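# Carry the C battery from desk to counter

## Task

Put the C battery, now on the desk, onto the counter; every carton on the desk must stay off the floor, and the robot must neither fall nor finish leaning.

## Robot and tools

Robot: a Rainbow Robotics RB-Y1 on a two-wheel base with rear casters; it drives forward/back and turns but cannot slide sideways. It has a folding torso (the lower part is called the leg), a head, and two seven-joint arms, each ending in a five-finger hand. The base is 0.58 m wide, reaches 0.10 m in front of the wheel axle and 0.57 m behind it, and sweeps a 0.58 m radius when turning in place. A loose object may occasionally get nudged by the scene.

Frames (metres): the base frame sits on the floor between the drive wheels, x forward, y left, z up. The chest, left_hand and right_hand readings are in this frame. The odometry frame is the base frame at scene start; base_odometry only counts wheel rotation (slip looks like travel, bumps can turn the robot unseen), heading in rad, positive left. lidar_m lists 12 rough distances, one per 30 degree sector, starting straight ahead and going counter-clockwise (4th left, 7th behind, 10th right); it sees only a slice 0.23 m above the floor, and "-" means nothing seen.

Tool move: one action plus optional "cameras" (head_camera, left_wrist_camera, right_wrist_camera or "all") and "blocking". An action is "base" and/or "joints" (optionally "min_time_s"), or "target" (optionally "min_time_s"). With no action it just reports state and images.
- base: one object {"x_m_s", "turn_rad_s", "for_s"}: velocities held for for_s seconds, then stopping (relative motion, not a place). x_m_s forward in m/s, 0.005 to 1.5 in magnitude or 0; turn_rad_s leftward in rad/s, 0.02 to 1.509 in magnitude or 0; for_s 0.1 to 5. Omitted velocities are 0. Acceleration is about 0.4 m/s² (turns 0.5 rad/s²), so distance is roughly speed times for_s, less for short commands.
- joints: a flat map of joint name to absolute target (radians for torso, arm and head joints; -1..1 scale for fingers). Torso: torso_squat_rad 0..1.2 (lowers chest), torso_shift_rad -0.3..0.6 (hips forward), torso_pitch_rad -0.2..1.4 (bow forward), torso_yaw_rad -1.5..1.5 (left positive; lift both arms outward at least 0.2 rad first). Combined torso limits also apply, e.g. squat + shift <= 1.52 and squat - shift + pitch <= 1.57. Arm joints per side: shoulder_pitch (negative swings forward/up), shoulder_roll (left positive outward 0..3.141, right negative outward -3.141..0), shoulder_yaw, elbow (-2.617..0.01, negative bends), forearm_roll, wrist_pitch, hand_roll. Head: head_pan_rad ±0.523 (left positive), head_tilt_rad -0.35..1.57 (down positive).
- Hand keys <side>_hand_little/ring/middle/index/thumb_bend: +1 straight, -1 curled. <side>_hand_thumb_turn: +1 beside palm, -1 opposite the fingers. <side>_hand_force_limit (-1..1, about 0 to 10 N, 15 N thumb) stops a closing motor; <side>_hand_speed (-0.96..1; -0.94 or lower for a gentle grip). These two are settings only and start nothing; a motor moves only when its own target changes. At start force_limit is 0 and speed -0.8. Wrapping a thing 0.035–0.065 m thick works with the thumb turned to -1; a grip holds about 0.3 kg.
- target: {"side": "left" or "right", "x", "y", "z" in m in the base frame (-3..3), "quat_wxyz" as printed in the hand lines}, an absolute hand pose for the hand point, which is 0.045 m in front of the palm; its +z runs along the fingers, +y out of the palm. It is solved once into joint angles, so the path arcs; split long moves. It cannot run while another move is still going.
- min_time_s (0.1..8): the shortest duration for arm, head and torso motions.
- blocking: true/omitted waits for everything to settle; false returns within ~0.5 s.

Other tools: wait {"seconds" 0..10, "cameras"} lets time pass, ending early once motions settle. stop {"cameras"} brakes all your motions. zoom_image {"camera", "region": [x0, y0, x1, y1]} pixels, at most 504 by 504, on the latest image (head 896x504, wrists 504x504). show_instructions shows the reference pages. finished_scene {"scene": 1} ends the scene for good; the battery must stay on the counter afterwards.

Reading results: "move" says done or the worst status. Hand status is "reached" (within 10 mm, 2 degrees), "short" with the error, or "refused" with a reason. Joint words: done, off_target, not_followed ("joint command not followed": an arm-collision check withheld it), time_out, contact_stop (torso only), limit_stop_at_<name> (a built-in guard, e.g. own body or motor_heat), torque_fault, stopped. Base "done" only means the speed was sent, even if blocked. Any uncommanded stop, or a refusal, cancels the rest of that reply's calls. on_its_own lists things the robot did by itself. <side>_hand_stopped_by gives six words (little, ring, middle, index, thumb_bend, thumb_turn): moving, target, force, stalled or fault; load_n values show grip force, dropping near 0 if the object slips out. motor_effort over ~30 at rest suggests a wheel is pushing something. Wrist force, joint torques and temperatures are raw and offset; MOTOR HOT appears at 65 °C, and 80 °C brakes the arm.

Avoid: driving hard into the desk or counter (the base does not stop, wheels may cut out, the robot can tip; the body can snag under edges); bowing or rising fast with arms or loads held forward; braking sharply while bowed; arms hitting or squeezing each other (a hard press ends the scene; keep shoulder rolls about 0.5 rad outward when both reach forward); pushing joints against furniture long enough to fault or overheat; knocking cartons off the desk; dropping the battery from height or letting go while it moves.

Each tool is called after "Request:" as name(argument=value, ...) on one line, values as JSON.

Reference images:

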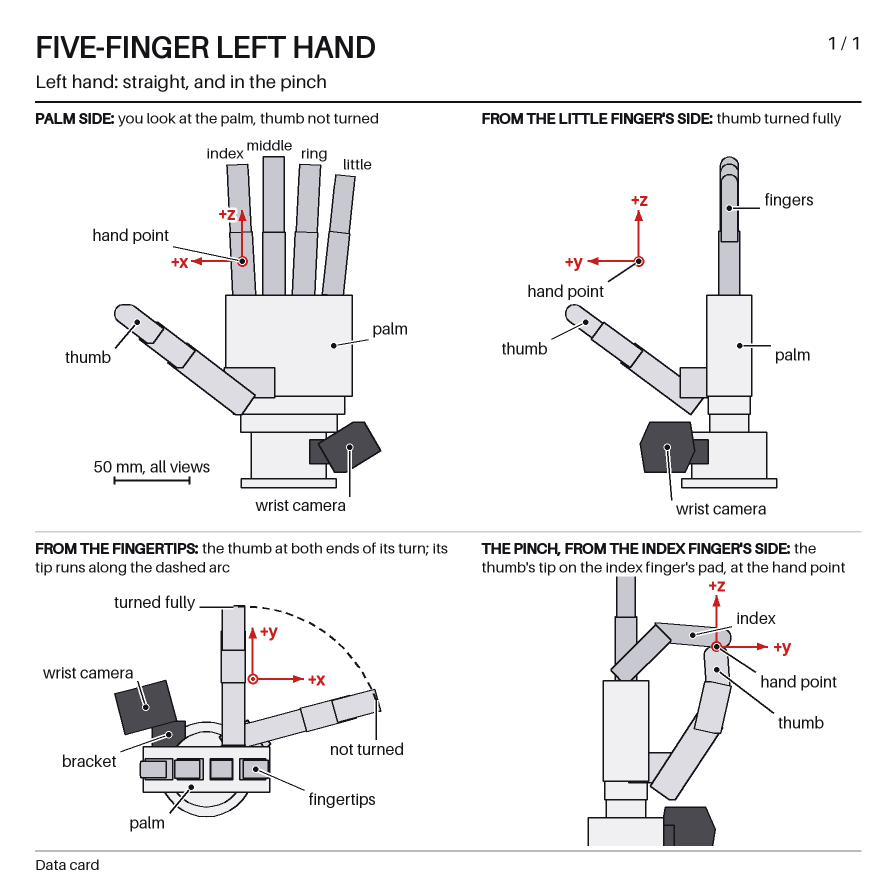

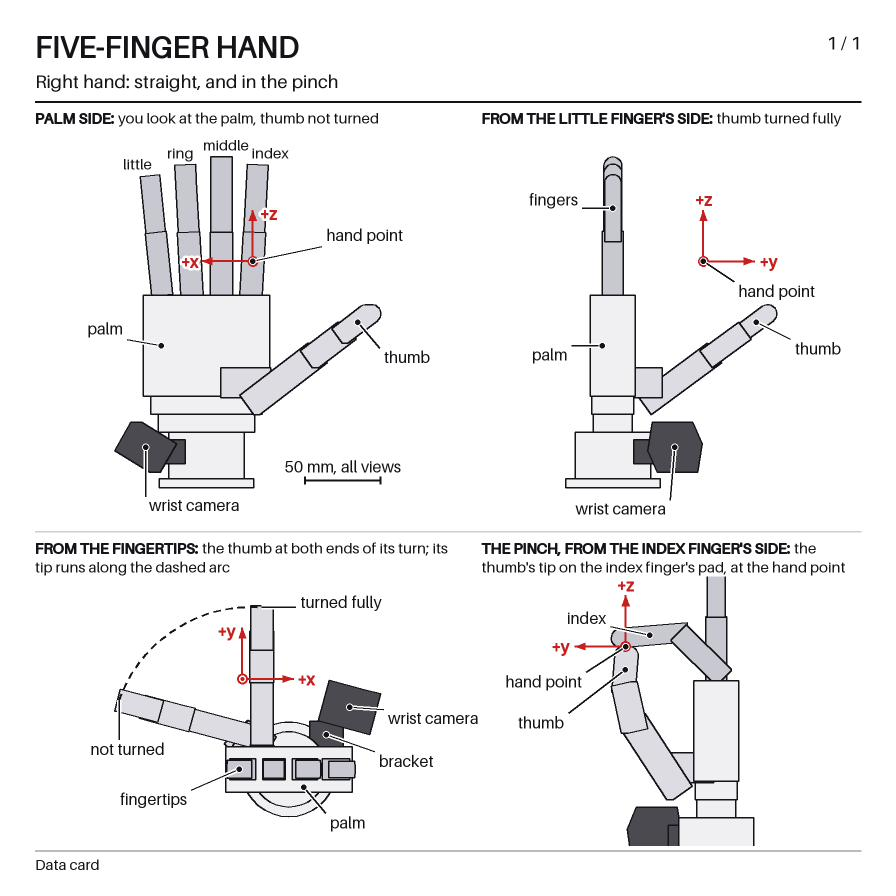

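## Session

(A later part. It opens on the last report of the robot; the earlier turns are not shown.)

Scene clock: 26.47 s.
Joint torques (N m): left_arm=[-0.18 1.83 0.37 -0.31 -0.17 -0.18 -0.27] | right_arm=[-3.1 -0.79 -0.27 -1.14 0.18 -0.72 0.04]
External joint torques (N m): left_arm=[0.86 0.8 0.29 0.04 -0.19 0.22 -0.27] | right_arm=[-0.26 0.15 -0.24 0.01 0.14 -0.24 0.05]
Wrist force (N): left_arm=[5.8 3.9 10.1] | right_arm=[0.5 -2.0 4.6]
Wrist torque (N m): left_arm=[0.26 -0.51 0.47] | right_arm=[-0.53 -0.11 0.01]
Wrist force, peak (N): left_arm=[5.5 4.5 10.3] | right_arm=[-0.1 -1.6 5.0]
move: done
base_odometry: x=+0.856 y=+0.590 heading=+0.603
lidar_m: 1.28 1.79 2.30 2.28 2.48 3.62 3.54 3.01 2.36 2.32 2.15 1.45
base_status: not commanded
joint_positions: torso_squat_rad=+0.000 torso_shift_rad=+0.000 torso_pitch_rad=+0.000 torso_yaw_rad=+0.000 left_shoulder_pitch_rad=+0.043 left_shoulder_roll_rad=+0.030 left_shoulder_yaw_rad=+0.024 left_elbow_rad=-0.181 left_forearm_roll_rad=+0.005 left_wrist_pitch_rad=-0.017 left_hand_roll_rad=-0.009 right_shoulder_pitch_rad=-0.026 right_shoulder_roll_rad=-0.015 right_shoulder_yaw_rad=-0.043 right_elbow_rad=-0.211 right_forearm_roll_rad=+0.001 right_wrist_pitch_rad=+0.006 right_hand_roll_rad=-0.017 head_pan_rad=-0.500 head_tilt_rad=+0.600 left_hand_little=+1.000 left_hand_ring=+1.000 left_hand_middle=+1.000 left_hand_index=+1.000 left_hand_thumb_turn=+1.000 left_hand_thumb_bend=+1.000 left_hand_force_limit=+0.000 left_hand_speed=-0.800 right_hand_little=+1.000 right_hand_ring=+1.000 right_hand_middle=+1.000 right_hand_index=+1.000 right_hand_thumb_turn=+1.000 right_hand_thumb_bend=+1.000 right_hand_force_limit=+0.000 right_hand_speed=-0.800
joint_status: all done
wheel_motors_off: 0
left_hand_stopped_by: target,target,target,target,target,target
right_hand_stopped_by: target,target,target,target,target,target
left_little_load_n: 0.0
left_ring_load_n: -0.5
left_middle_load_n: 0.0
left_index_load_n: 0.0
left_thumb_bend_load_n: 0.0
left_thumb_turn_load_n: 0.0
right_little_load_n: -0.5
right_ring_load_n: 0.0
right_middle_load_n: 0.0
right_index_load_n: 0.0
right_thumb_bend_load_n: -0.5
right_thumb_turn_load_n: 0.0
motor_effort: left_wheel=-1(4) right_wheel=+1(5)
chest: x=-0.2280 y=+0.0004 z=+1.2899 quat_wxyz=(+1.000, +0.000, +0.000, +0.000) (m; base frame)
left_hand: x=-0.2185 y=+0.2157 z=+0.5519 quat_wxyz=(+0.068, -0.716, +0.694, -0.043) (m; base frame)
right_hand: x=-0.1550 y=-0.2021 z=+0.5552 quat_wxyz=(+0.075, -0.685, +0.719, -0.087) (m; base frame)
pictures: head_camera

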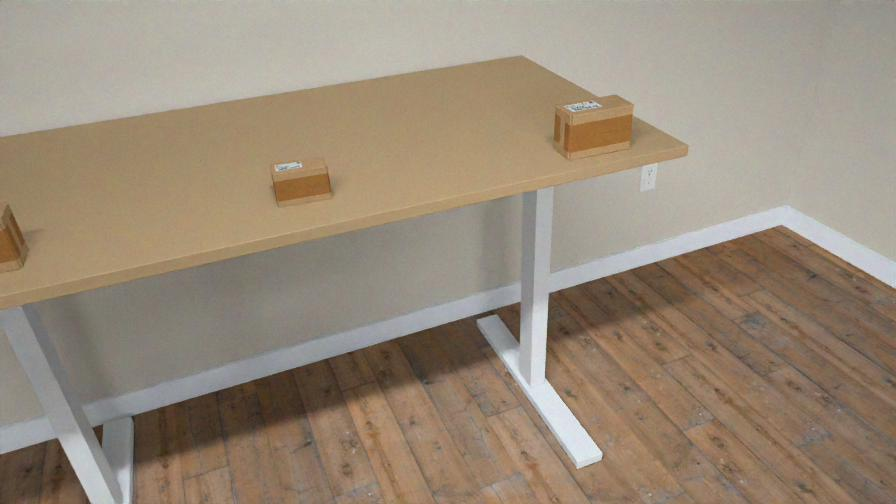

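Request:
zoom_image(camera="head_camera", region=[540, 80, 660, 170])

Request:
zoom_image(camera="head_camera", region=[240, 140, 360, 230])

Request:
move(joints={"head_tilt_rad": 0.6, "head_pan_rad": 0.2}, cameras=["head_camera"])

Request:
zoom_image(camera="head_camera", region=[400, 120, 520, 210])

Scaled by 4.200.

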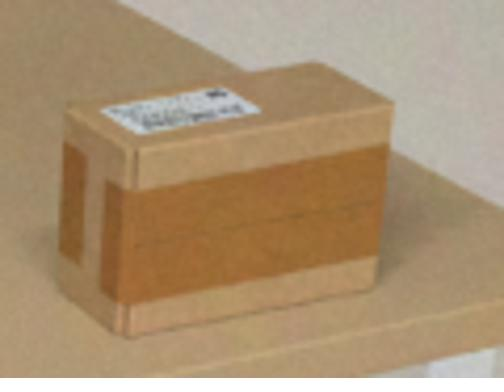

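Scaled by 4.200.

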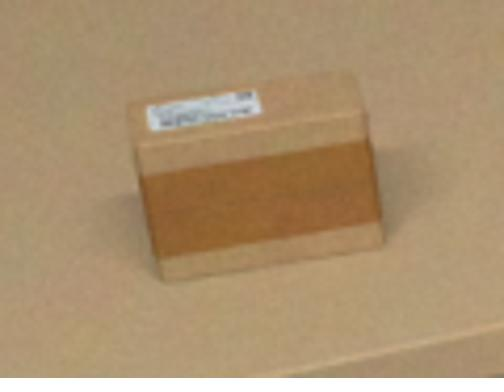

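Scene clock: 27.77 s.
Joint torques (N m): left_arm=[0.14 1.6 0.17 -0.11 0.01 -0.41 -0.39] | right_arm=[-2.94 -0.43 0.38 -1.26 0.17 -0.7 -0.04]
External joint torques (N m): left_arm=[1.18 0.57 0.09 0.24 0 -0.01 -0.39] | right_arm=[-0.1 0.51 0.41 -0.1 0.12 -0.22 -0.04]
Wrist force (N): left_arm=[5.3 3.9 9.5] | right_arm=[0.4 -1.4 4.5]
Wrist torque (N m): left_arm=[0.29 -0.46 0.45] | right_arm=[-0.43 -0.10 0.01]
Wrist force, peak (N): left_arm=[4.9 4.6 10.3] | right_arm=[0.5 -1.7 4.9]
move: done
base_odometry: x=+0.856 y=+0.590 heading=+0.603
lidar_m: 1.27 1.78 2.29 2.27 2.47 3.62 3.54 3.01 2.36 2.32 2.14 1.45
base_status: not commanded
joint_positions: torso_squat_rad=+0.000 torso_shift_rad=+0.000 torso_pitch_rad=+0.000 torso_yaw_rad=+0.000 left_shoulder_pitch_rad=+0.043 left_shoulder_roll_rad=+0.030 left_shoulder_yaw_rad=+0.024 left_elbow_rad=-0.181 left_forearm_roll_rad=+0.005 left_wrist_pitch_rad=-0.017 left_hand_roll_rad=-0.009 right_shoulder_pitch_rad=-0.026 right_shoulder_roll_rad=-0.015 right_shoulder_yaw_rad=-0.043 right_elbow_rad=-0.211 right_forearm_roll_rad=+0.001 right_wrist_pitch_rad=+0.006 right_hand_roll_rad=-0.017 head_pan_rad=+0.200 head_tilt_rad=+0.600 left_hand_little=+1.000 left_hand_ring=+1.000 left_hand_middle=+1.000 left_hand_index=+1.000 left_hand_thumb_turn=+1.000 left_hand_thumb_bend=+1.000 left_hand_force_limit=+0.000 left_hand_speed=-0.800 right_hand_little=+1.000 right_hand_ring=+1.000 right_hand_middle=+1.000 right_hand_index=+1.000 right_hand_thumb_turn=+1.000 right_hand_thumb_bend=+1.000 right_hand_force_limit=+0.000 right_hand_speed=-0.800
joint_status: all done
wheel_motors_off: 0
left_hand_stopped_by: target,target,target,target,target,target
right_hand_stopped_by: target,target,target,target,target,target
left_little_load_n: 0.0
left_ring_load_n: 0.0
left_middle_load_n: 0.0
left_index_load_n: 0.0
left_thumb_bend_load_n: 0.0
left_thumb_turn_load_n: 0.0
right_little_load_n: 0.0
right_ring_load_n: 0.0
right_middle_load_n: 0.0
right_index_load_n: 0.0
right_thumb_bend_load_n: 0.0
right_thumb_turn_load_n: 0.0
motor_effort: left_wheel=-2(4) right_wheel=+3(4)
chest: x=-0.2280 y=+0.0004 z=+1.2899 quat_wxyz=(+1.000, +0.000, +0.000, +0.000) (m; base frame)
left_hand: x=-0.2185 y=+0.2157 z=+0.5519 quat_wxyz=(+0.068, -0.716, +0.694, -0.043) (m; base frame)
right_hand: x=-0.1550 y=-0.2021 z=+0.5552 quat_wxyz=(+0.075, -0.685, +0.719, -0.087) (m; base frame)
pictures: head_camera

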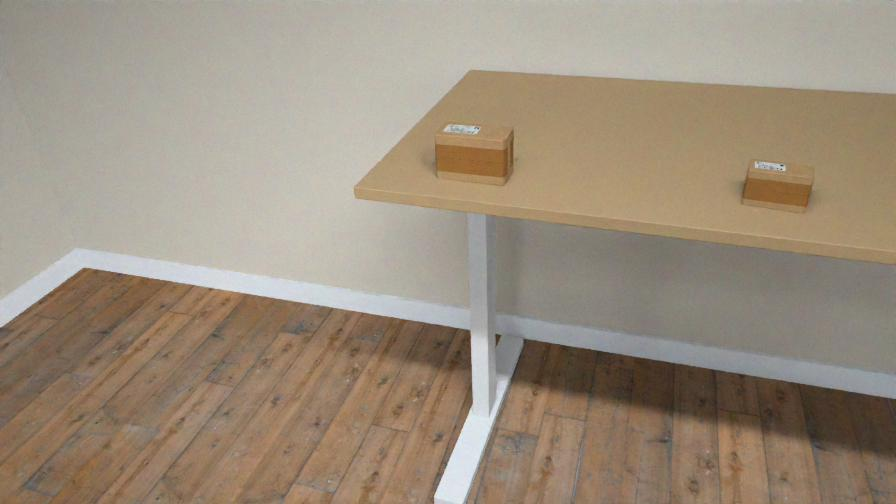

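Scaled by 4.200.

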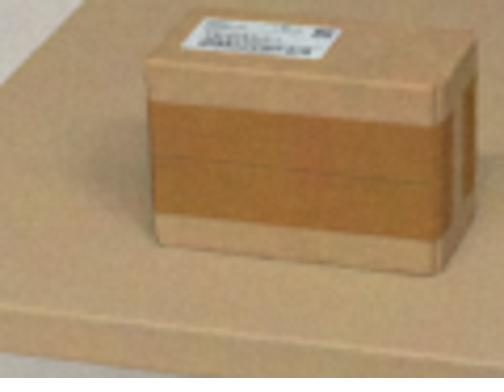

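Request:
move(base={"turn_rad_s": -0.8, "for_s": 1.49}, joints={"head_pan_rad": 0.5})

Request:
move(base={"x_m_s": 0.4, "for_s": 2.7}, cameras=["head_camera"])

Scene clock: 32.03 s.
Joint torques (N m): left_arm=[-0.03 1.74 0.86 -0.15 -0.1 -0.34 -0.14] | right_arm=[-2.92 -0.82 -0.15 -1.24 0.24 -0.75 0.04]
External joint torques (N m): left_arm=[1.01 0.71 0.78 0.19 -0.11 0.06 -0.14] | right_arm=[-0.07 0.13 -0.12 -0.08 0.2 -0.27 0.04]
Wrist force (N): left_arm=[4.9 4.2 10.1] | right_arm=[0.2 -1.5 4.3]
Wrist torque (N m): left_arm=[0.30 -0.36 0.40] | right_arm=[-0.42 -0.05 0.00]
Wrist force, peak (N): left_arm=[6.1 4.0 10.8] | right_arm=[-0.1 -2.0 5.0]
move: done
base_odometry: x=+0.856 y=+0.590 heading=-0.521
lidar_m: 2.30 1.45 1.30 1.28 2.35 2.28 2.40 3.33 3.53 3.23 2.41 2.33
base_status: done (sent for 1.5 of 1.5 s)
joint_positions: torso_squat_rad=+0.000 torso_shift_rad=+0.000 torso_pitch_rad=+0.000 torso_yaw_rad=+0.000 left_shoulder_pitch_rad=+0.043 left_shoulder_roll_rad=+0.030 left_shoulder_yaw_rad=+0.024 left_elbow_rad=-0.181 left_forearm_roll_rad=+0.005 left_wrist_pitch_rad=-0.017 left_hand_roll_rad=-0.009 right_shoulder_pitch_rad=-0.026 right_shoulder_roll_rad=-0.015 right_shoulder_yaw_rad=-0.043 right_elbow_rad=-0.211 right_forearm_roll_rad=+0.001 right_wrist_pitch_rad=+0.006 right_hand_roll_rad=-0.017 head_pan_rad=+0.500 head_tilt_rad=+0.600 left_hand_little=+1.000 left_hand_ring=+1.000 left_hand_middle=+1.000 left_hand_index=+1.000 left_hand_thumb_turn=+1.000 left_hand_thumb_bend=+1.000 left_hand_force_limit=+0.000 left_hand_speed=-0.800 right_hand_little=+1.000 right_hand_ring=+1.000 right_hand_middle=+1.000 right_hand_index=+1.000 right_hand_thumb_turn=+1.000 right_hand_thumb_bend=+1.000 right_hand_force_limit=+0.000 right_hand_speed=-0.800
joint_status: all done
wheel_motors_off: 0
left_hand_stopped_by: target,target,target,target,target,target
right_hand_stopped_by: target,target,target,target,target,target
left_little_load_n: 0.0
left_ring_load_n: 0.0
left_middle_load_n: 0.0
left_index_load_n: 0.0
left_thumb_bend_load_n: 0.0
left_thumb_turn_load_n: 0.0
right_little_load_n: 0.0
right_ring_load_n: 0.0
right_middle_load_n: 0.0
right_index_load_n: 0.0
right_thumb_bend_load_n: 0.0
right_thumb_turn_load_n: 0.0
motor_effort: left_wheel=+6(34) right_wheel=+3(40)
chest: x=-0.2280 y=+0.0004 z=+1.2899 quat_wxyz=(+1.000, +0.000, +0.000, +0.000) (m; base frame)
left_hand: x=-0.2186 y=+0.2157 z=+0.5519 quat_wxyz=(+0.068, -0.716, +0.694, -0.043) (m; base frame)
right_hand: x=-0.1550 y=-0.2021 z=+0.5552 quat_wxyz=(+0.075, -0.685, +0.719, -0.087) (m; base frame)
pictures: none

Scene clock: 36.27 s.
Joint torques (N m): left_arm=[0.47 1.56 -0.01 -0.22 -0.1 -0.42 -0.21] | right_arm=[-2.65 -0.89 -0.06 -1.17 0.3 -0.67 0.08]
External joint torques (N m): left_arm=[1.51 0.53 -0.09 0.13 -0.12 -0.02 -0.21] | right_arm=[0.19 0.05 -0.03 -0.01 0.26 -0.19 0.09]
Wrist force (N): left_arm=[5.0 4.1 9.7] | right_arm=[0.8 -1.5 4.7]
Wrist torque (N m): left_arm=[0.30 -0.42 0.41] | right_arm=[-0.46 -0.17 0.01]
Wrist force, peak (N): left_arm=[6.4 4.3 10.1] | right_arm=[0.9 -1.8 5.1]
move: done
base_odometry: x=+1.793 y=+0.051 heading=-0.522
lidar_m: 1.48 1.13 0.63 1.14 1.46 3.19 3.36 4.23 4.09 1.95 1.45 1.41
base_status: done (sent for 2.7 of 2.7 s)
joint_positions: torso_squat_rad=+0.000 torso_shift_rad=+0.000 torso_pitch_rad=+0.000 torso_yaw_rad=+0.000 left_shoulder_pitch_rad=+0.043 left_shoulder_roll_rad=+0.030 left_shoulder_yaw_rad=+0.024 left_elbow_rad=-0.181 left_forearm_roll_rad=+0.005 left_wrist_pitch_rad=-0.017 left_hand_roll_rad=-0.009 right_shoulder_pitch_rad=-0.026 right_shoulder_roll_rad=-0.015 right_shoulder_yaw_rad=-0.043 right_elbow_rad=-0.211 right_forearm_roll_rad=+0.001 right_wrist_pitch_rad=+0.006 right_hand_roll_rad=-0.017 head_pan_rad=+0.500 head_tilt_rad=+0.600 left_hand_little=+1.000 left_hand_ring=+1.000 left_hand_middle=+1.000 left_hand_index=+1.000 left_hand_thumb_turn=+1.000 left_hand_thumb_bend=+1.000 left_hand_force_limit=+0.000 left_hand_speed=-0.800 right_hand_little=+1.000 right_hand_ring=+1.000 right_hand_middle=+1.000 right_hand_index=+1.000 right_hand_thumb_turn=+1.000 right_hand_thumb_bend=+1.000 right_hand_force_limit=+0.000 right_hand_speed=-0.800
joint_status: not commanded
wheel_motors_off: 0
left_hand_stopped_by: target,target,target,target,target,target
right_hand_stopped_by: target,target,target,target,target,target
left_little_load_n: 0.0
left_ring_load_n: 0.0
left_middle_load_n: 0.0
left_index_load_n: 0.0
left_thumb_bend_load_n: 0.0
left_thumb_turn_load_n: 0.0
right_little_load_n: 0.0
right_ring_load_n: 0.0
right_middle_load_n: 0.0
right_index_load_n: 0.0
right_thumb_bend_load_n: 0.0
right_thumb_turn_load_n: 0.0
motor_effort: left_wheel=-3(36) right_wheel=+2(35)
chest: x=-0.2280 y=+0.0004 z=+1.2899 quat_wxyz=(+1.000, +0.000, +0.000, +0.000) (m; base frame)
left_hand: x=-0.2185 y=+0.2157 z=+0.5519 quat_wxyz=(+0.068, -0.716, +0.694, -0.043) (m; base frame)
right_hand: x=-0.1550 y=-0.2021 z=+0.5552 quat_wxyz=(+0.075, -0.685, +0.719, -0.087) (m; base frame)
pictures: head_camera

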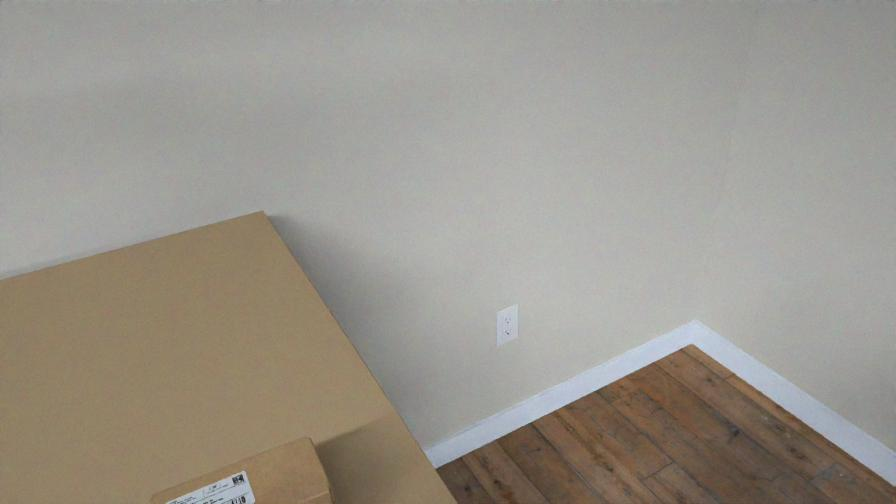

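Request:
move(joints={"head_tilt_rad": 1.1, "head_pan_rad": 0.52}, cameras=["head_camera"])

Scene clock: 37.60 s.
Joint torques (N m): left_arm=[0.06 2.24 0.04 -0.28 -0.08 -0.35 -0.23] | right_arm=[-2.83 -0.63 -0.14 -1.3 0.1 -0.76 0.06]
External joint torques (N m): left_arm=[1.1 1.21 -0.04 0.07 -0.1 0.06 -0.23] | right_arm=[0.02 0.32 -0.11 -0.14 0.05 -0.28 0.06]
Wrist force (N): left_arm=[5.9 3.5 10.2] | right_arm=[0.8 -1.2 4.5]
Wrist torque (N m): left_arm=[0.22 -0.55 0.46] | right_arm=[-0.41 -0.19 0.03]
Wrist force, peak (N): left_arm=[5.7 4.6 10.2] | right_arm=[0.1 -1.8 5.1]
move: done
base_odometry: x=+1.793 y=+0.051 heading=-0.522
lidar_m: 1.48 1.13 0.63 1.15 1.46 3.19 3.36 4.23 4.09 1.96 1.45 1.41
base_status: not commanded
joint_positions: torso_squat_rad=+0.000 torso_shift_rad=+0.000 torso_pitch_rad=+0.000 torso_yaw_rad=+0.000 left_shoulder_pitch_rad=+0.043 left_shoulder_roll_rad=+0.030 left_shoulder_yaw_rad=+0.024 left_elbow_rad=-0.181 left_forearm_roll_rad=+0.005 left_wrist_pitch_rad=-0.017 left_hand_roll_rad=-0.009 right_shoulder_pitch_rad=-0.026 right_shoulder_roll_rad=-0.015 right_shoulder_yaw_rad=-0.043 right_elbow_rad=-0.211 right_forearm_roll_rad=+0.001 right_wrist_pitch_rad=+0.006 right_hand_roll_rad=-0.017 head_pan_rad=+0.520 head_tilt_rad=+1.100 left_hand_little=+1.000 left_hand_ring=+1.000 left_hand_middle=+1.000 left_hand_index=+1.000 left_hand_thumb_turn=+1.000 left_hand_thumb_bend=+1.000 left_hand_force_limit=+0.000 left_hand_speed=-0.800 right_hand_little=+1.000 right_hand_ring=+1.000 right_hand_middle=+1.000 right_hand_index=+1.000 right_hand_thumb_turn=+1.000 right_hand_thumb_bend=+1.000 right_hand_force_limit=+0.000 right_hand_speed=-0.800
joint_status: all done
wheel_motors_off: 0
left_hand_stopped_by: target,target,target,target,target,target
right_hand_stopped_by: target,target,target,target,target,target
left_little_load_n: 0.0
left_ring_load_n: -0.5
left_middle_load_n: 0.0
left_index_load_n: 0.0
left_thumb_bend_load_n: 0.0
left_thumb_turn_load_n: 0.5
right_little_load_n: 0.0
right_ring_load_n: 0.0
right_middle_load_n: 0.0
right_index_load_n: 0.0
right_thumb_bend_load_n: 0.0
right_thumb_turn_load_n: 0.0
motor_effort: left_wheel=-3(5) right_wheel=+1(3)
chest: x=-0.2280 y=+0.0004 z=+1.2899 quat_wxyz=(+1.000, +0.000, +0.000, +0.000) (m; base frame)
left_hand: x=-0.2185 y=+0.2157 z=+0.5519 quat_wxyz=(+0.068, -0.716, +0.694, -0.043) (m; base frame)
right_hand: x=-0.1550 y=-0.2021 z=+0.5552 quat_wxyz=(+0.075, -0.685, +0.719, -0.087) (m; base frame)
pictures: head_camera

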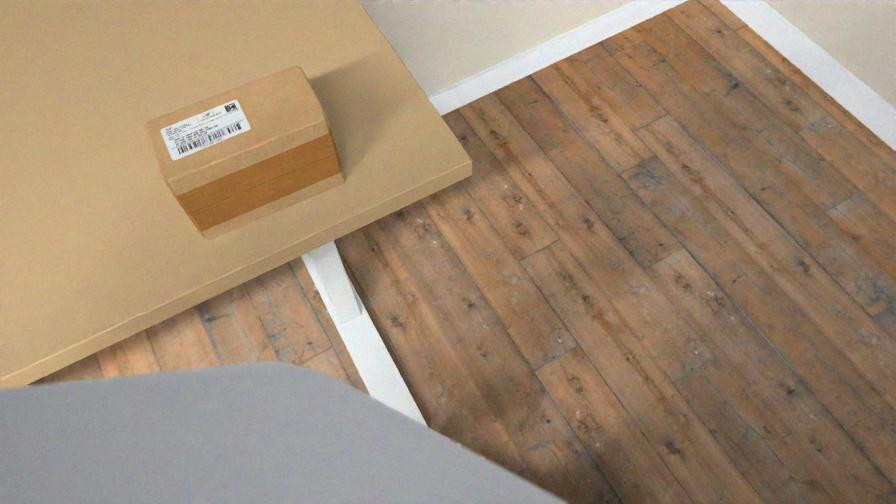

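Request:
zoom_image(camera="head_camera", region=[100, 20, 400, 260])

Scaled by 1.680.

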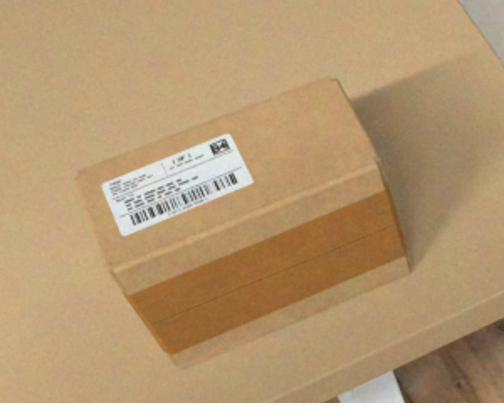

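Request:
move(base={"turn_rad_s": 0.5, "for_s": 2.24}, joints={"head_pan_rad": 0.0, "head_tilt_rad": 1.0}, cameras=["head_camera"])

Scene clock: 41.53 s.
Joint torques (N m): left_arm=[0.05 1.28 0.24 -0.02 0.03 -0.38 -0.27] | right_arm=[-3.11 -0.8 -0.01 -1.25 0.26 -0.78 0.07]
External joint torques (N m): left_arm=[1.09 0.25 0.16 0.33 0.01 0.02 -0.27] | right_arm=[-0.26 0.14 0.01 -0.09 0.21 -0.31 0.07]
Wrist force (N): left_arm=[5.4 4.4 9.6] | right_arm=[-0.1 -1.6 4.8]
Wrist torque (N m): left_arm=[0.34 -0.48 0.43] | right_arm=[-0.47 -0.02 -0.03]
Wrist force, peak (N): left_arm=[5.4 4.5 10.3] | right_arm=[0.2 -1.6 5.1]
move: done
base_odometry: x=+1.793 y=+0.051 heading=+0.595
lidar_m: 0.63 1.18 1.44 3.20 3.44 4.18 4.07 1.84 1.44 1.41 1.44 1.12
base_status: done (sent for 2.23 of 2.23 s)
joint_positions: torso_squat_rad=+0.000 torso_shift_rad=+0.000 torso_pitch_rad=+0.000 torso_yaw_rad=+0.000 left_shoulder_pitch_rad=+0.043 left_shoulder_roll_rad=+0.030 left_shoulder_yaw_rad=+0.024 left_elbow_rad=-0.181 left_forearm_roll_rad=+0.005 left_wrist_pitch_rad=-0.017 left_hand_roll_rad=-0.009 right_shoulder_pitch_rad=-0.026 right_shoulder_roll_rad=-0.015 right_shoulder_yaw_rad=-0.043 right_elbow_rad=-0.211 right_forearm_roll_rad=+0.001 right_wrist_pitch_rad=+0.006 right_hand_roll_rad=-0.017 head_pan_rad=+0.000 head_tilt_rad=+1.000 left_hand_little=+1.000 left_hand_ring=+1.000 left_hand_middle=+1.000 left_hand_index=+1.000 left_hand_thumb_turn=+1.000 left_hand_thumb_bend=+1.000 left_hand_force_limit=+0.000 left_hand_speed=-0.800 right_hand_little=+1.000 right_hand_ring=+1.000 right_hand_middle=+1.000 right_hand_index=+1.000 right_hand_thumb_turn=+1.000 right_hand_thumb_bend=+1.000 right_hand_force_limit=+0.000 right_hand_speed=-0.800
joint_status: all done
wheel_motors_off: 0
left_hand_stopped_by: target,target,target,target,target,target
right_hand_stopped_by: target,target,target,target,target,target
left_little_load_n: 0.0
left_ring_load_n: 0.0
left_middle_load_n: 0.0
left_index_load_n: 0.0
left_thumb_bend_load_n: 0.0
left_thumb_turn_load_n: 0.0
right_little_load_n: 0.0
right_ring_load_n: 0.0
right_middle_load_n: -0.5
right_index_load_n: 0.0
right_thumb_bend_load_n: 0.0
right_thumb_turn_load_n: 0.0
motor_effort: left_wheel=+3(34) right_wheel=+7(30)
chest: x=-0.2280 y=+0.0003 z=+1.2899 quat_wxyz=(+1.000, +0.000, +0.000, +0.000) (m; base frame)
left_hand: x=-0.2186 y=+0.2157 z=+0.5519 quat_wxyz=(+0.068, -0.716, +0.694, -0.043) (m; base frame)
right_hand: x=-0.1550 y=-0.2021 z=+0.5552 quat_wxyz=(+0.075, -0.685, +0.719, -0.087) (m; base frame)
pictures: head_camera

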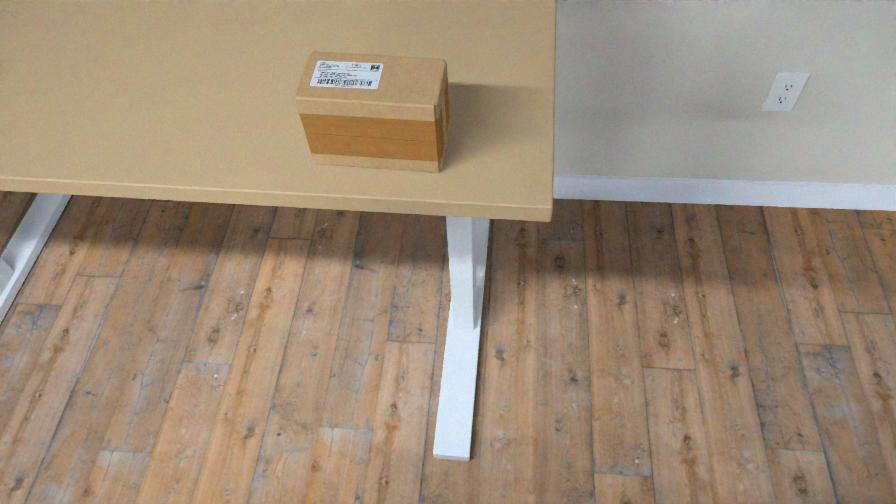

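Request:
move(joints={"torso_pitch_rad": 0.5, "head_tilt_rad": 0.6}, min_time_s=2, cameras=["head_camera"])

Scene clock: 44.10 s.
Joint torques (N m): left_arm=[12.74 1.67 0.57 5.14 0.03 0.72 -0.27] | right_arm=[10.27 -0.24 -0.02 3.23 0.17 0.36 0.08]
External joint torques (N m): left_arm=[0.33 0.57 0.42 0.23 0.06 0.07 -0.27] | right_arm=[0.07 0.48 0.23 -0.57 0.22 -0.15 0.08]
Wrist force (N): left_arm=[5.5 1.3 9.6] | right_arm=[0.2 -4.8 4.4]
Wrist torque (N m): left_arm=[0.09 -0.47 0.50] | right_arm=[-0.69 -0.07 -0.11]
Wrist force, peak (N): left_arm=[5.3 3.8 10.4] | right_arm=[0.3 -5.0 4.5]
move: done
base_odometry: x=+1.793 y=+0.051 heading=+0.595
lidar_m: 0.64 1.18 1.44 3.20 3.45 4.18 4.06 1.83 1.43 1.40 1.43 1.11
base_status: not commanded
joint_positions: torso_squat_rad=+0.000 torso_shift_rad=+0.000 torso_pitch_rad=+0.500 torso_yaw_rad=+0.000 left_shoulder_pitch_rad=+0.043 left_shoulder_roll_rad=+0.030 left_shoulder_yaw_rad=+0.024 left_elbow_rad=-0.181 left_forearm_roll_rad=+0.005 left_wrist_pitch_rad=-0.017 left_hand_roll_rad=-0.009 right_shoulder_pitch_rad=-0.026 right_shoulder_roll_rad=-0.015 right_shoulder_yaw_rad=-0.043 right_elbow_rad=-0.211 right_forearm_roll_rad=+0.001 right_wrist_pitch_rad=+0.006 right_hand_roll_rad=-0.017 head_pan_rad=+0.000 head_tilt_rad=+0.600 left_hand_little=+1.000 left_hand_ring=+1.000 left_hand_middle=+1.000 left_hand_index=+1.000 left_hand_thumb_turn=+1.000 left_hand_thumb_bend=+1.000 left_hand_force_limit=+0.000 left_hand_speed=-0.800 right_hand_little=+1.000 right_hand_ring=+1.000 right_hand_middle=+1.000 right_hand_index=+1.000 right_hand_thumb_turn=+1.000 right_hand_thumb_bend=+1.000 right_hand_force_limit=+0.000 right_hand_speed=-0.800
joint_status: all done
wheel_motors_off: 0
left_hand_stopped_by: target,target,target,target,target,target
right_hand_stopped_by: target,target,target,target,target,target
left_little_load_n: 0.0
left_ring_load_n: 0.0
left_middle_load_n: 0.0
left_index_load_n: 0.0
left_thumb_bend_load_n: 0.0
left_thumb_turn_load_n: 0.0
right_little_load_n: 0.0
right_ring_load_n: 0.0
right_middle_load_n: 0.0
right_index_load_n: 0.0
right_thumb_bend_load_n: 0.0
right_thumb_turn_load_n: 0.0
motor_effort: left_wheel=+0(4) right_wheel=+8(13)
chest: x=-0.0796 y=+0.0003 z=+1.2520 quat_wxyz=(+0.969, +0.000, +0.247, +0.000) (m; base frame)
left_hand: x=-0.4252 y=+0.2158 z=+0.5999 quat_wxyz=(-0.106, -0.704, +0.689, +0.135) (m; base frame)
right_hand: x=-0.3679 y=-0.2021 z=+0.5723 quat_wxyz=(-0.105, -0.685, +0.716, +0.085) (m; base frame)
pictures: head_camera

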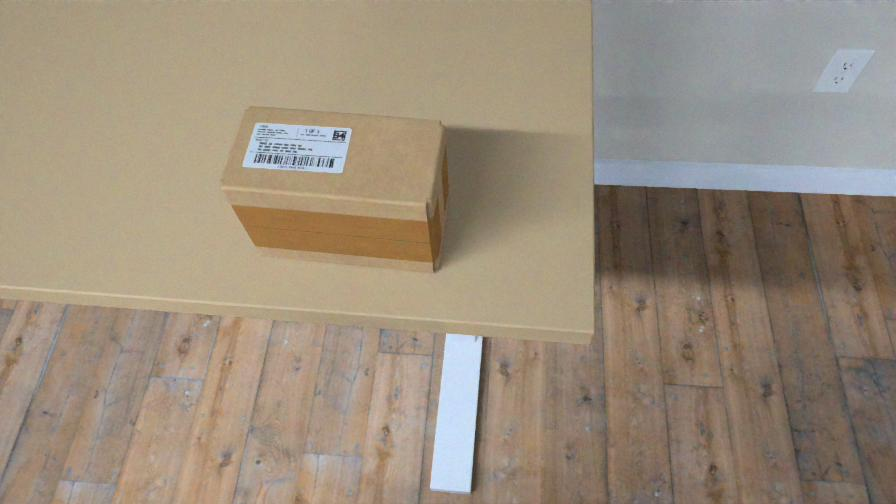

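Request:
move(joints={"torso_pitch_rad": 0.85, "head_tilt_rad": 0.6}, min_time_s=2, cameras=["head_camera"])

Scene clock: 46.60 s.
Joint torques (N m): left_arm=[20.5 1.51 0.28 8.23 -0.05 1.2 -0.14] | right_arm=[18.31 -0.47 0.03 5.91 -0.04 1.06 0.06]
External joint torques (N m): left_arm=[0.32 0.54 0.1 0.28 0 -0.1 -0.13] | right_arm=[0.28 -0.01 0.39 -0.87 0.06 -0.07 0.06]
Wrist force (N): left_arm=[5.4 -0.2 8.9] | right_arm=[0.3 -6.2 3.2]
Wrist torque (N m): left_arm=[0.10 -0.52 0.54] | right_arm=[-0.72 -0.06 -0.15]
Wrist force, peak (N): left_arm=[5.0 1.1 10.4] | right_arm=[0.1 -6.7 3.9]
move: done
base_odometry: x=+1.793 y=+0.051 heading=+0.595
lidar_m: 0.63 1.18 1.44 3.20 3.45 4.18 4.07 1.84 1.43 1.41 1.43 1.11
base_status: not commanded
joint_positions: torso_squat_rad=+0.000 torso_shift_rad=+0.000 torso_pitch_rad=+0.850 torso_yaw_rad=+0.000 left_shoulder_pitch_rad=+0.043 left_shoulder_roll_rad=+0.030 left_shoulder_yaw_rad=+0.024 left_elbow_rad=-0.181 left_forearm_roll_rad=+0.005 left_wrist_pitch_rad=-0.017 left_hand_roll_rad=-0.009 right_shoulder_pitch_rad=-0.026 right_shoulder_roll_rad=-0.015 right_shoulder_yaw_rad=-0.043 right_elbow_rad=-0.211 right_forearm_roll_rad=+0.001 right_wrist_pitch_rad=+0.006 right_hand_roll_rad=-0.017 head_pan_rad=+0.000 head_tilt_rad=+0.600 left_hand_little=+1.000 left_hand_ring=+1.000 left_hand_middle=+1.000 left_hand_index=+1.000 left_hand_thumb_turn=+1.000 left_hand_thumb_bend=+1.000 left_hand_force_limit=+0.000 left_hand_speed=-0.800 right_hand_little=+1.000 right_hand_ring=+1.000 right_hand_middle=+1.000 right_hand_index=+1.000 right_hand_thumb_turn=+1.000 right_hand_thumb_bend=+1.000 right_hand_force_limit=+0.000 right_hand_speed=-0.800
joint_status: all done
wheel_motors_off: 0
left_hand_stopped_by: target,target,target,target,target,target
right_hand_stopped_by: target,target,target,target,target,target
left_little_load_n: 0.0
left_ring_load_n: 0.0
left_middle_load_n: 0.0
left_index_load_n: 0.0
left_thumb_bend_load_n: 0.0
left_thumb_turn_load_n: 0.0
right_little_load_n: 0.0
right_ring_load_n: 0.0
right_middle_load_n: -0.5
right_index_load_n: 0.0
right_thumb_bend_load_n: 0.0
right_thumb_turn_load_n: 0.0
motor_effort: left_wheel=+0(3) right_wheel=+12(14)
chest: x=+0.0045 y=+0.0003 z=+1.1847 quat_wxyz=(+0.911, +0.000, +0.412, +0.000) (m; base frame)
left_hand: x=-0.5438 y=+0.2158 z=+0.6906 quat_wxyz=(-0.224, -0.670, +0.660, +0.256) (m; base frame)
right_hand: x=-0.4994 y=-0.2020 z=+0.6450 quat_wxyz=(-0.228, -0.660, +0.686, +0.203) (m; base frame)
pictures: head_camera

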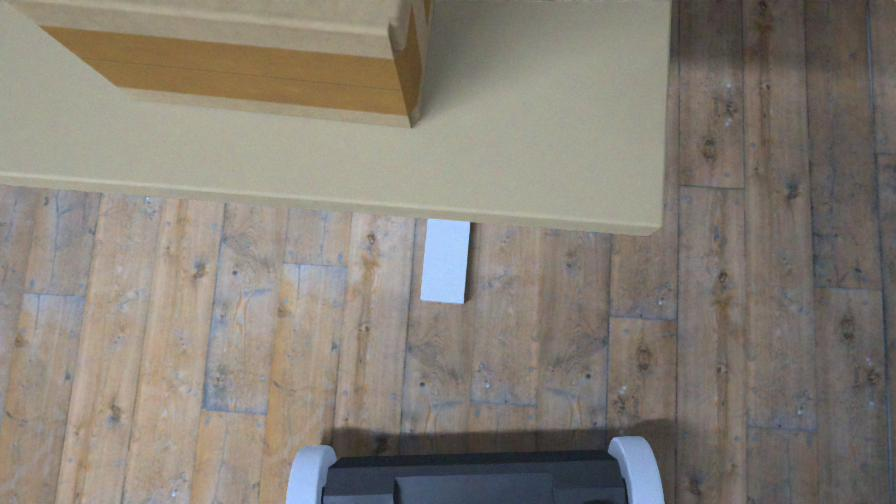

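Request:
move(joints={"head_tilt_rad": 0.2}, cameras=["head_camera"])

Request:
move(joints={"head_tilt_rad": 0.1, "head_pan_rad": 0.5}, cameras=["head_camera"])

Scene clock: 47.60 s.
Joint torques (N m): left_arm=[20.33 1.91 0.4 8.37 -0.08 1.23 -0.25] | right_arm=[17.92 -0.11 -0.78 6.04 -0.03 1.02 0.06]
External joint torques (N m): left_arm=[0.15 0.94 0.23 0.42 -0.03 -0.07 -0.25] | right_arm=[-0.11 0.35 -0.41 -0.74 0.08 -0.12 0.06]
Wrist force (N): left_arm=[5.3 -0.3 8.2] | right_arm=[0.2 -6.1 3.8]
Wrist torque (N m): left_arm=[0.11 -0.54 0.55] | right_arm=[-0.71 -0.11 -0.12]
Wrist force, peak (N): left_arm=[6.0 -0.2 9.2] | right_arm=[0.6 -7.0 3.9]
move: done
base_odometry: x=+1.793 y=+0.051 heading=+0.595
lidar_m: 0.63 1.18 1.44 3.20 3.44 4.17 4.07 1.83 1.43 1.41 1.43 1.11
base_status: not commanded
joint_positions: torso_squat_rad=+0.000 torso_shift_rad=+0.000 torso_pitch_rad=+0.850 torso_yaw_rad=+0.000 left_shoulder_pitch_rad=+0.043 left_shoulder_roll_rad=+0.030 left_shoulder_yaw_rad=+0.024 left_elbow_rad=-0.181 left_forearm_roll_rad=+0.005 left_wrist_pitch_rad=-0.017 left_hand_roll_rad=-0.009 right_shoulder_pitch_rad=-0.026 right_shoulder_roll_rad=-0.015 right_shoulder_yaw_rad=-0.043 right_elbow_rad=-0.211 right_forearm_roll_rad=+0.001 right_wrist_pitch_rad=+0.006 right_hand_roll_rad=-0.017 head_pan_rad=+0.000 head_tilt_rad=+0.200 left_hand_little=+1.000 left_hand_ring=+1.000 left_hand_middle=+1.000 left_hand_index=+1.000 left_hand_thumb_turn=+1.000 left_hand_thumb_bend=+1.000 left_hand_force_limit=+0.000 left_hand_speed=-0.800 right_hand_little=+1.000 right_hand_ring=+1.000 right_hand_middle=+1.000 right_hand_index=+1.000 right_hand_thumb_turn=+1.000 right_hand_thumb_bend=+1.000 right_hand_force_limit=+0.000 right_hand_speed=-0.800
joint_status: all done
wheel_motors_off: 0
left_hand_stopped_by: target,target,target,target,target,target
right_hand_stopped_by: target,target,target,target,target,target
left_little_load_n: 0.0
left_ring_load_n: 0.0
left_middle_load_n: 0.0
left_index_load_n: 0.0
left_thumb_bend_load_n: 0.0
left_thumb_turn_load_n: 0.0
right_little_load_n: 0.0
right_ring_load_n: 0.0
right_middle_load_n: 0.0
right_index_load_n: 0.0
right_thumb_bend_load_n: 0.0
right_thumb_turn_load_n: 0.0
motor_effort: left_wheel=+1(3) right_wheel=+9(13)
chest: x=+0.0045 y=+0.0003 z=+1.1847 quat_wxyz=(+0.911, +0.000, +0.412, +0.000) (m; base frame)
left_hand: x=-0.5438 y=+0.2158 z=+0.6906 quat_wxyz=(-0.224, -0.670, +0.660, +0.256) (m; base frame)
right_hand: x=-0.4994 y=-0.2020 z=+0.6450 quat_wxyz=(-0.228, -0.660, +0.686, +0.203) (m; base frame)
pictures: head_camera

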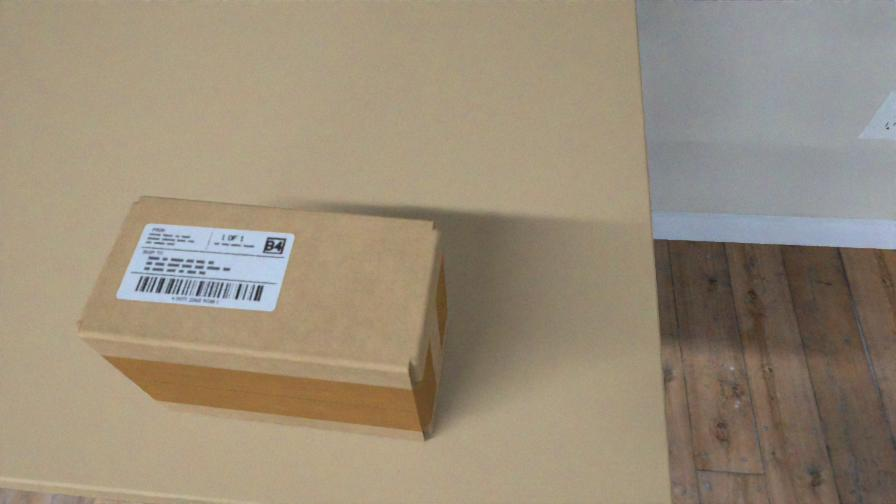

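Scene clock: 48.60 s.
Joint torques (N m): left_arm=[20.25 1.54 0.18 8.29 -0.06 1.23 -0.22] | right_arm=[17.82 0.05 -0.48 6.08 -0.06 0.96 -0.06]
External joint torques (N m): left_arm=[0.07 0.57 0 0.34 -0.02 -0.07 -0.21] | right_arm=[-0.21 0.5 -0.11 -0.7 0.05 -0.17 -0.06]
Wrist force (N): left_arm=[5.5 0.5 8.1] | right_arm=[-0.5 -6.8 3.7]
Wrist torque (N m): left_arm=[0.21 -0.56 0.52] | right_arm=[-0.85 0.04 -0.22]
Wrist force, peak (N): left_arm=[5.8 0.2 9.4] | right_arm=[0.0 -6.8 3.8]
move: done
base_odometry: x=+1.793 y=+0.051 heading=+0.595
lidar_m: 0.63 1.18 1.44 3.19 3.45 4.18 4.07 1.84 1.43 1.41 1.43 1.11
base_status: not commanded
joint_positions: torso_squat_rad=+0.000 torso_shift_rad=+0.000 torso_pitch_rad=+0.850 torso_yaw_rad=+0.000 left_shoulder_pitch_rad=+0.043 left_shoulder_roll_rad=+0.030 left_shoulder_yaw_rad=+0.024 left_elbow_rad=-0.181 left_forearm_roll_rad=+0.005 left_wrist_pitch_rad=-0.017 left_hand_roll_rad=-0.009 right_shoulder_pitch_rad=-0.026 right_shoulder_roll_rad=-0.015 right_shoulder_yaw_rad=-0.043 right_elbow_rad=-0.211 right_forearm_roll_rad=+0.001 right_wrist_pitch_rad=+0.006 right_hand_roll_rad=-0.017 head_pan_rad=+0.500 head_tilt_rad=+0.100 left_hand_little=+1.000 left_hand_ring=+1.000 left_hand_middle=+1.000 left_hand_index=+1.000 left_hand_thumb_turn=+1.000 left_hand_thumb_bend=+1.000 left_hand_force_limit=+0.000 left_hand_speed=-0.800 right_hand_little=+1.000 right_hand_ring=+1.000 right_hand_middle=+1.000 right_hand_index=+1.000 right_hand_thumb_turn=+1.000 right_hand_thumb_bend=+1.000 right_hand_force_limit=+0.000 right_hand_speed=-0.800
joint_status: all done
wheel_motors_off: 0
left_hand_stopped_by: target,target,target,target,target,target
right_hand_stopped_by: target,target,target,target,target,target
left_little_load_n: 0.0
left_ring_load_n: 0.0
left_middle_load_n: 0.0
left_index_load_n: 0.5
left_thumb_bend_load_n: 0.0
left_thumb_turn_load_n: 0.0
right_little_load_n: 0.0
right_ring_load_n: 0.0
right_middle_load_n: 0.0
right_index_load_n: 0.0
right_thumb_bend_load_n: 0.0
right_thumb_turn_load_n: 0.0
motor_effort: left_wheel=+0(3) right_wheel=+10(14)
chest: x=+0.0045 y=+0.0003 z=+1.1847 quat_wxyz=(+0.911, +0.000, +0.412, +0.000) (m; base frame)
left_hand: x=-0.5438 y=+0.2158 z=+0.6906 quat_wxyz=(-0.224, -0.670, +0.660, +0.256) (m; base frame)
right_hand: x=-0.4994 y=-0.2020 z=+0.6450 quat_wxyz=(-0.228, -0.660, +0.686, +0.203) (m; base frame)
pictures: head_camera

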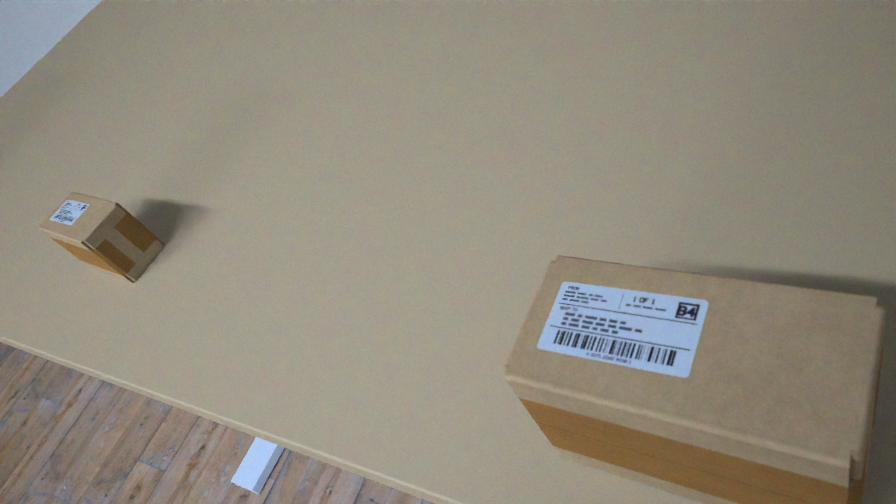

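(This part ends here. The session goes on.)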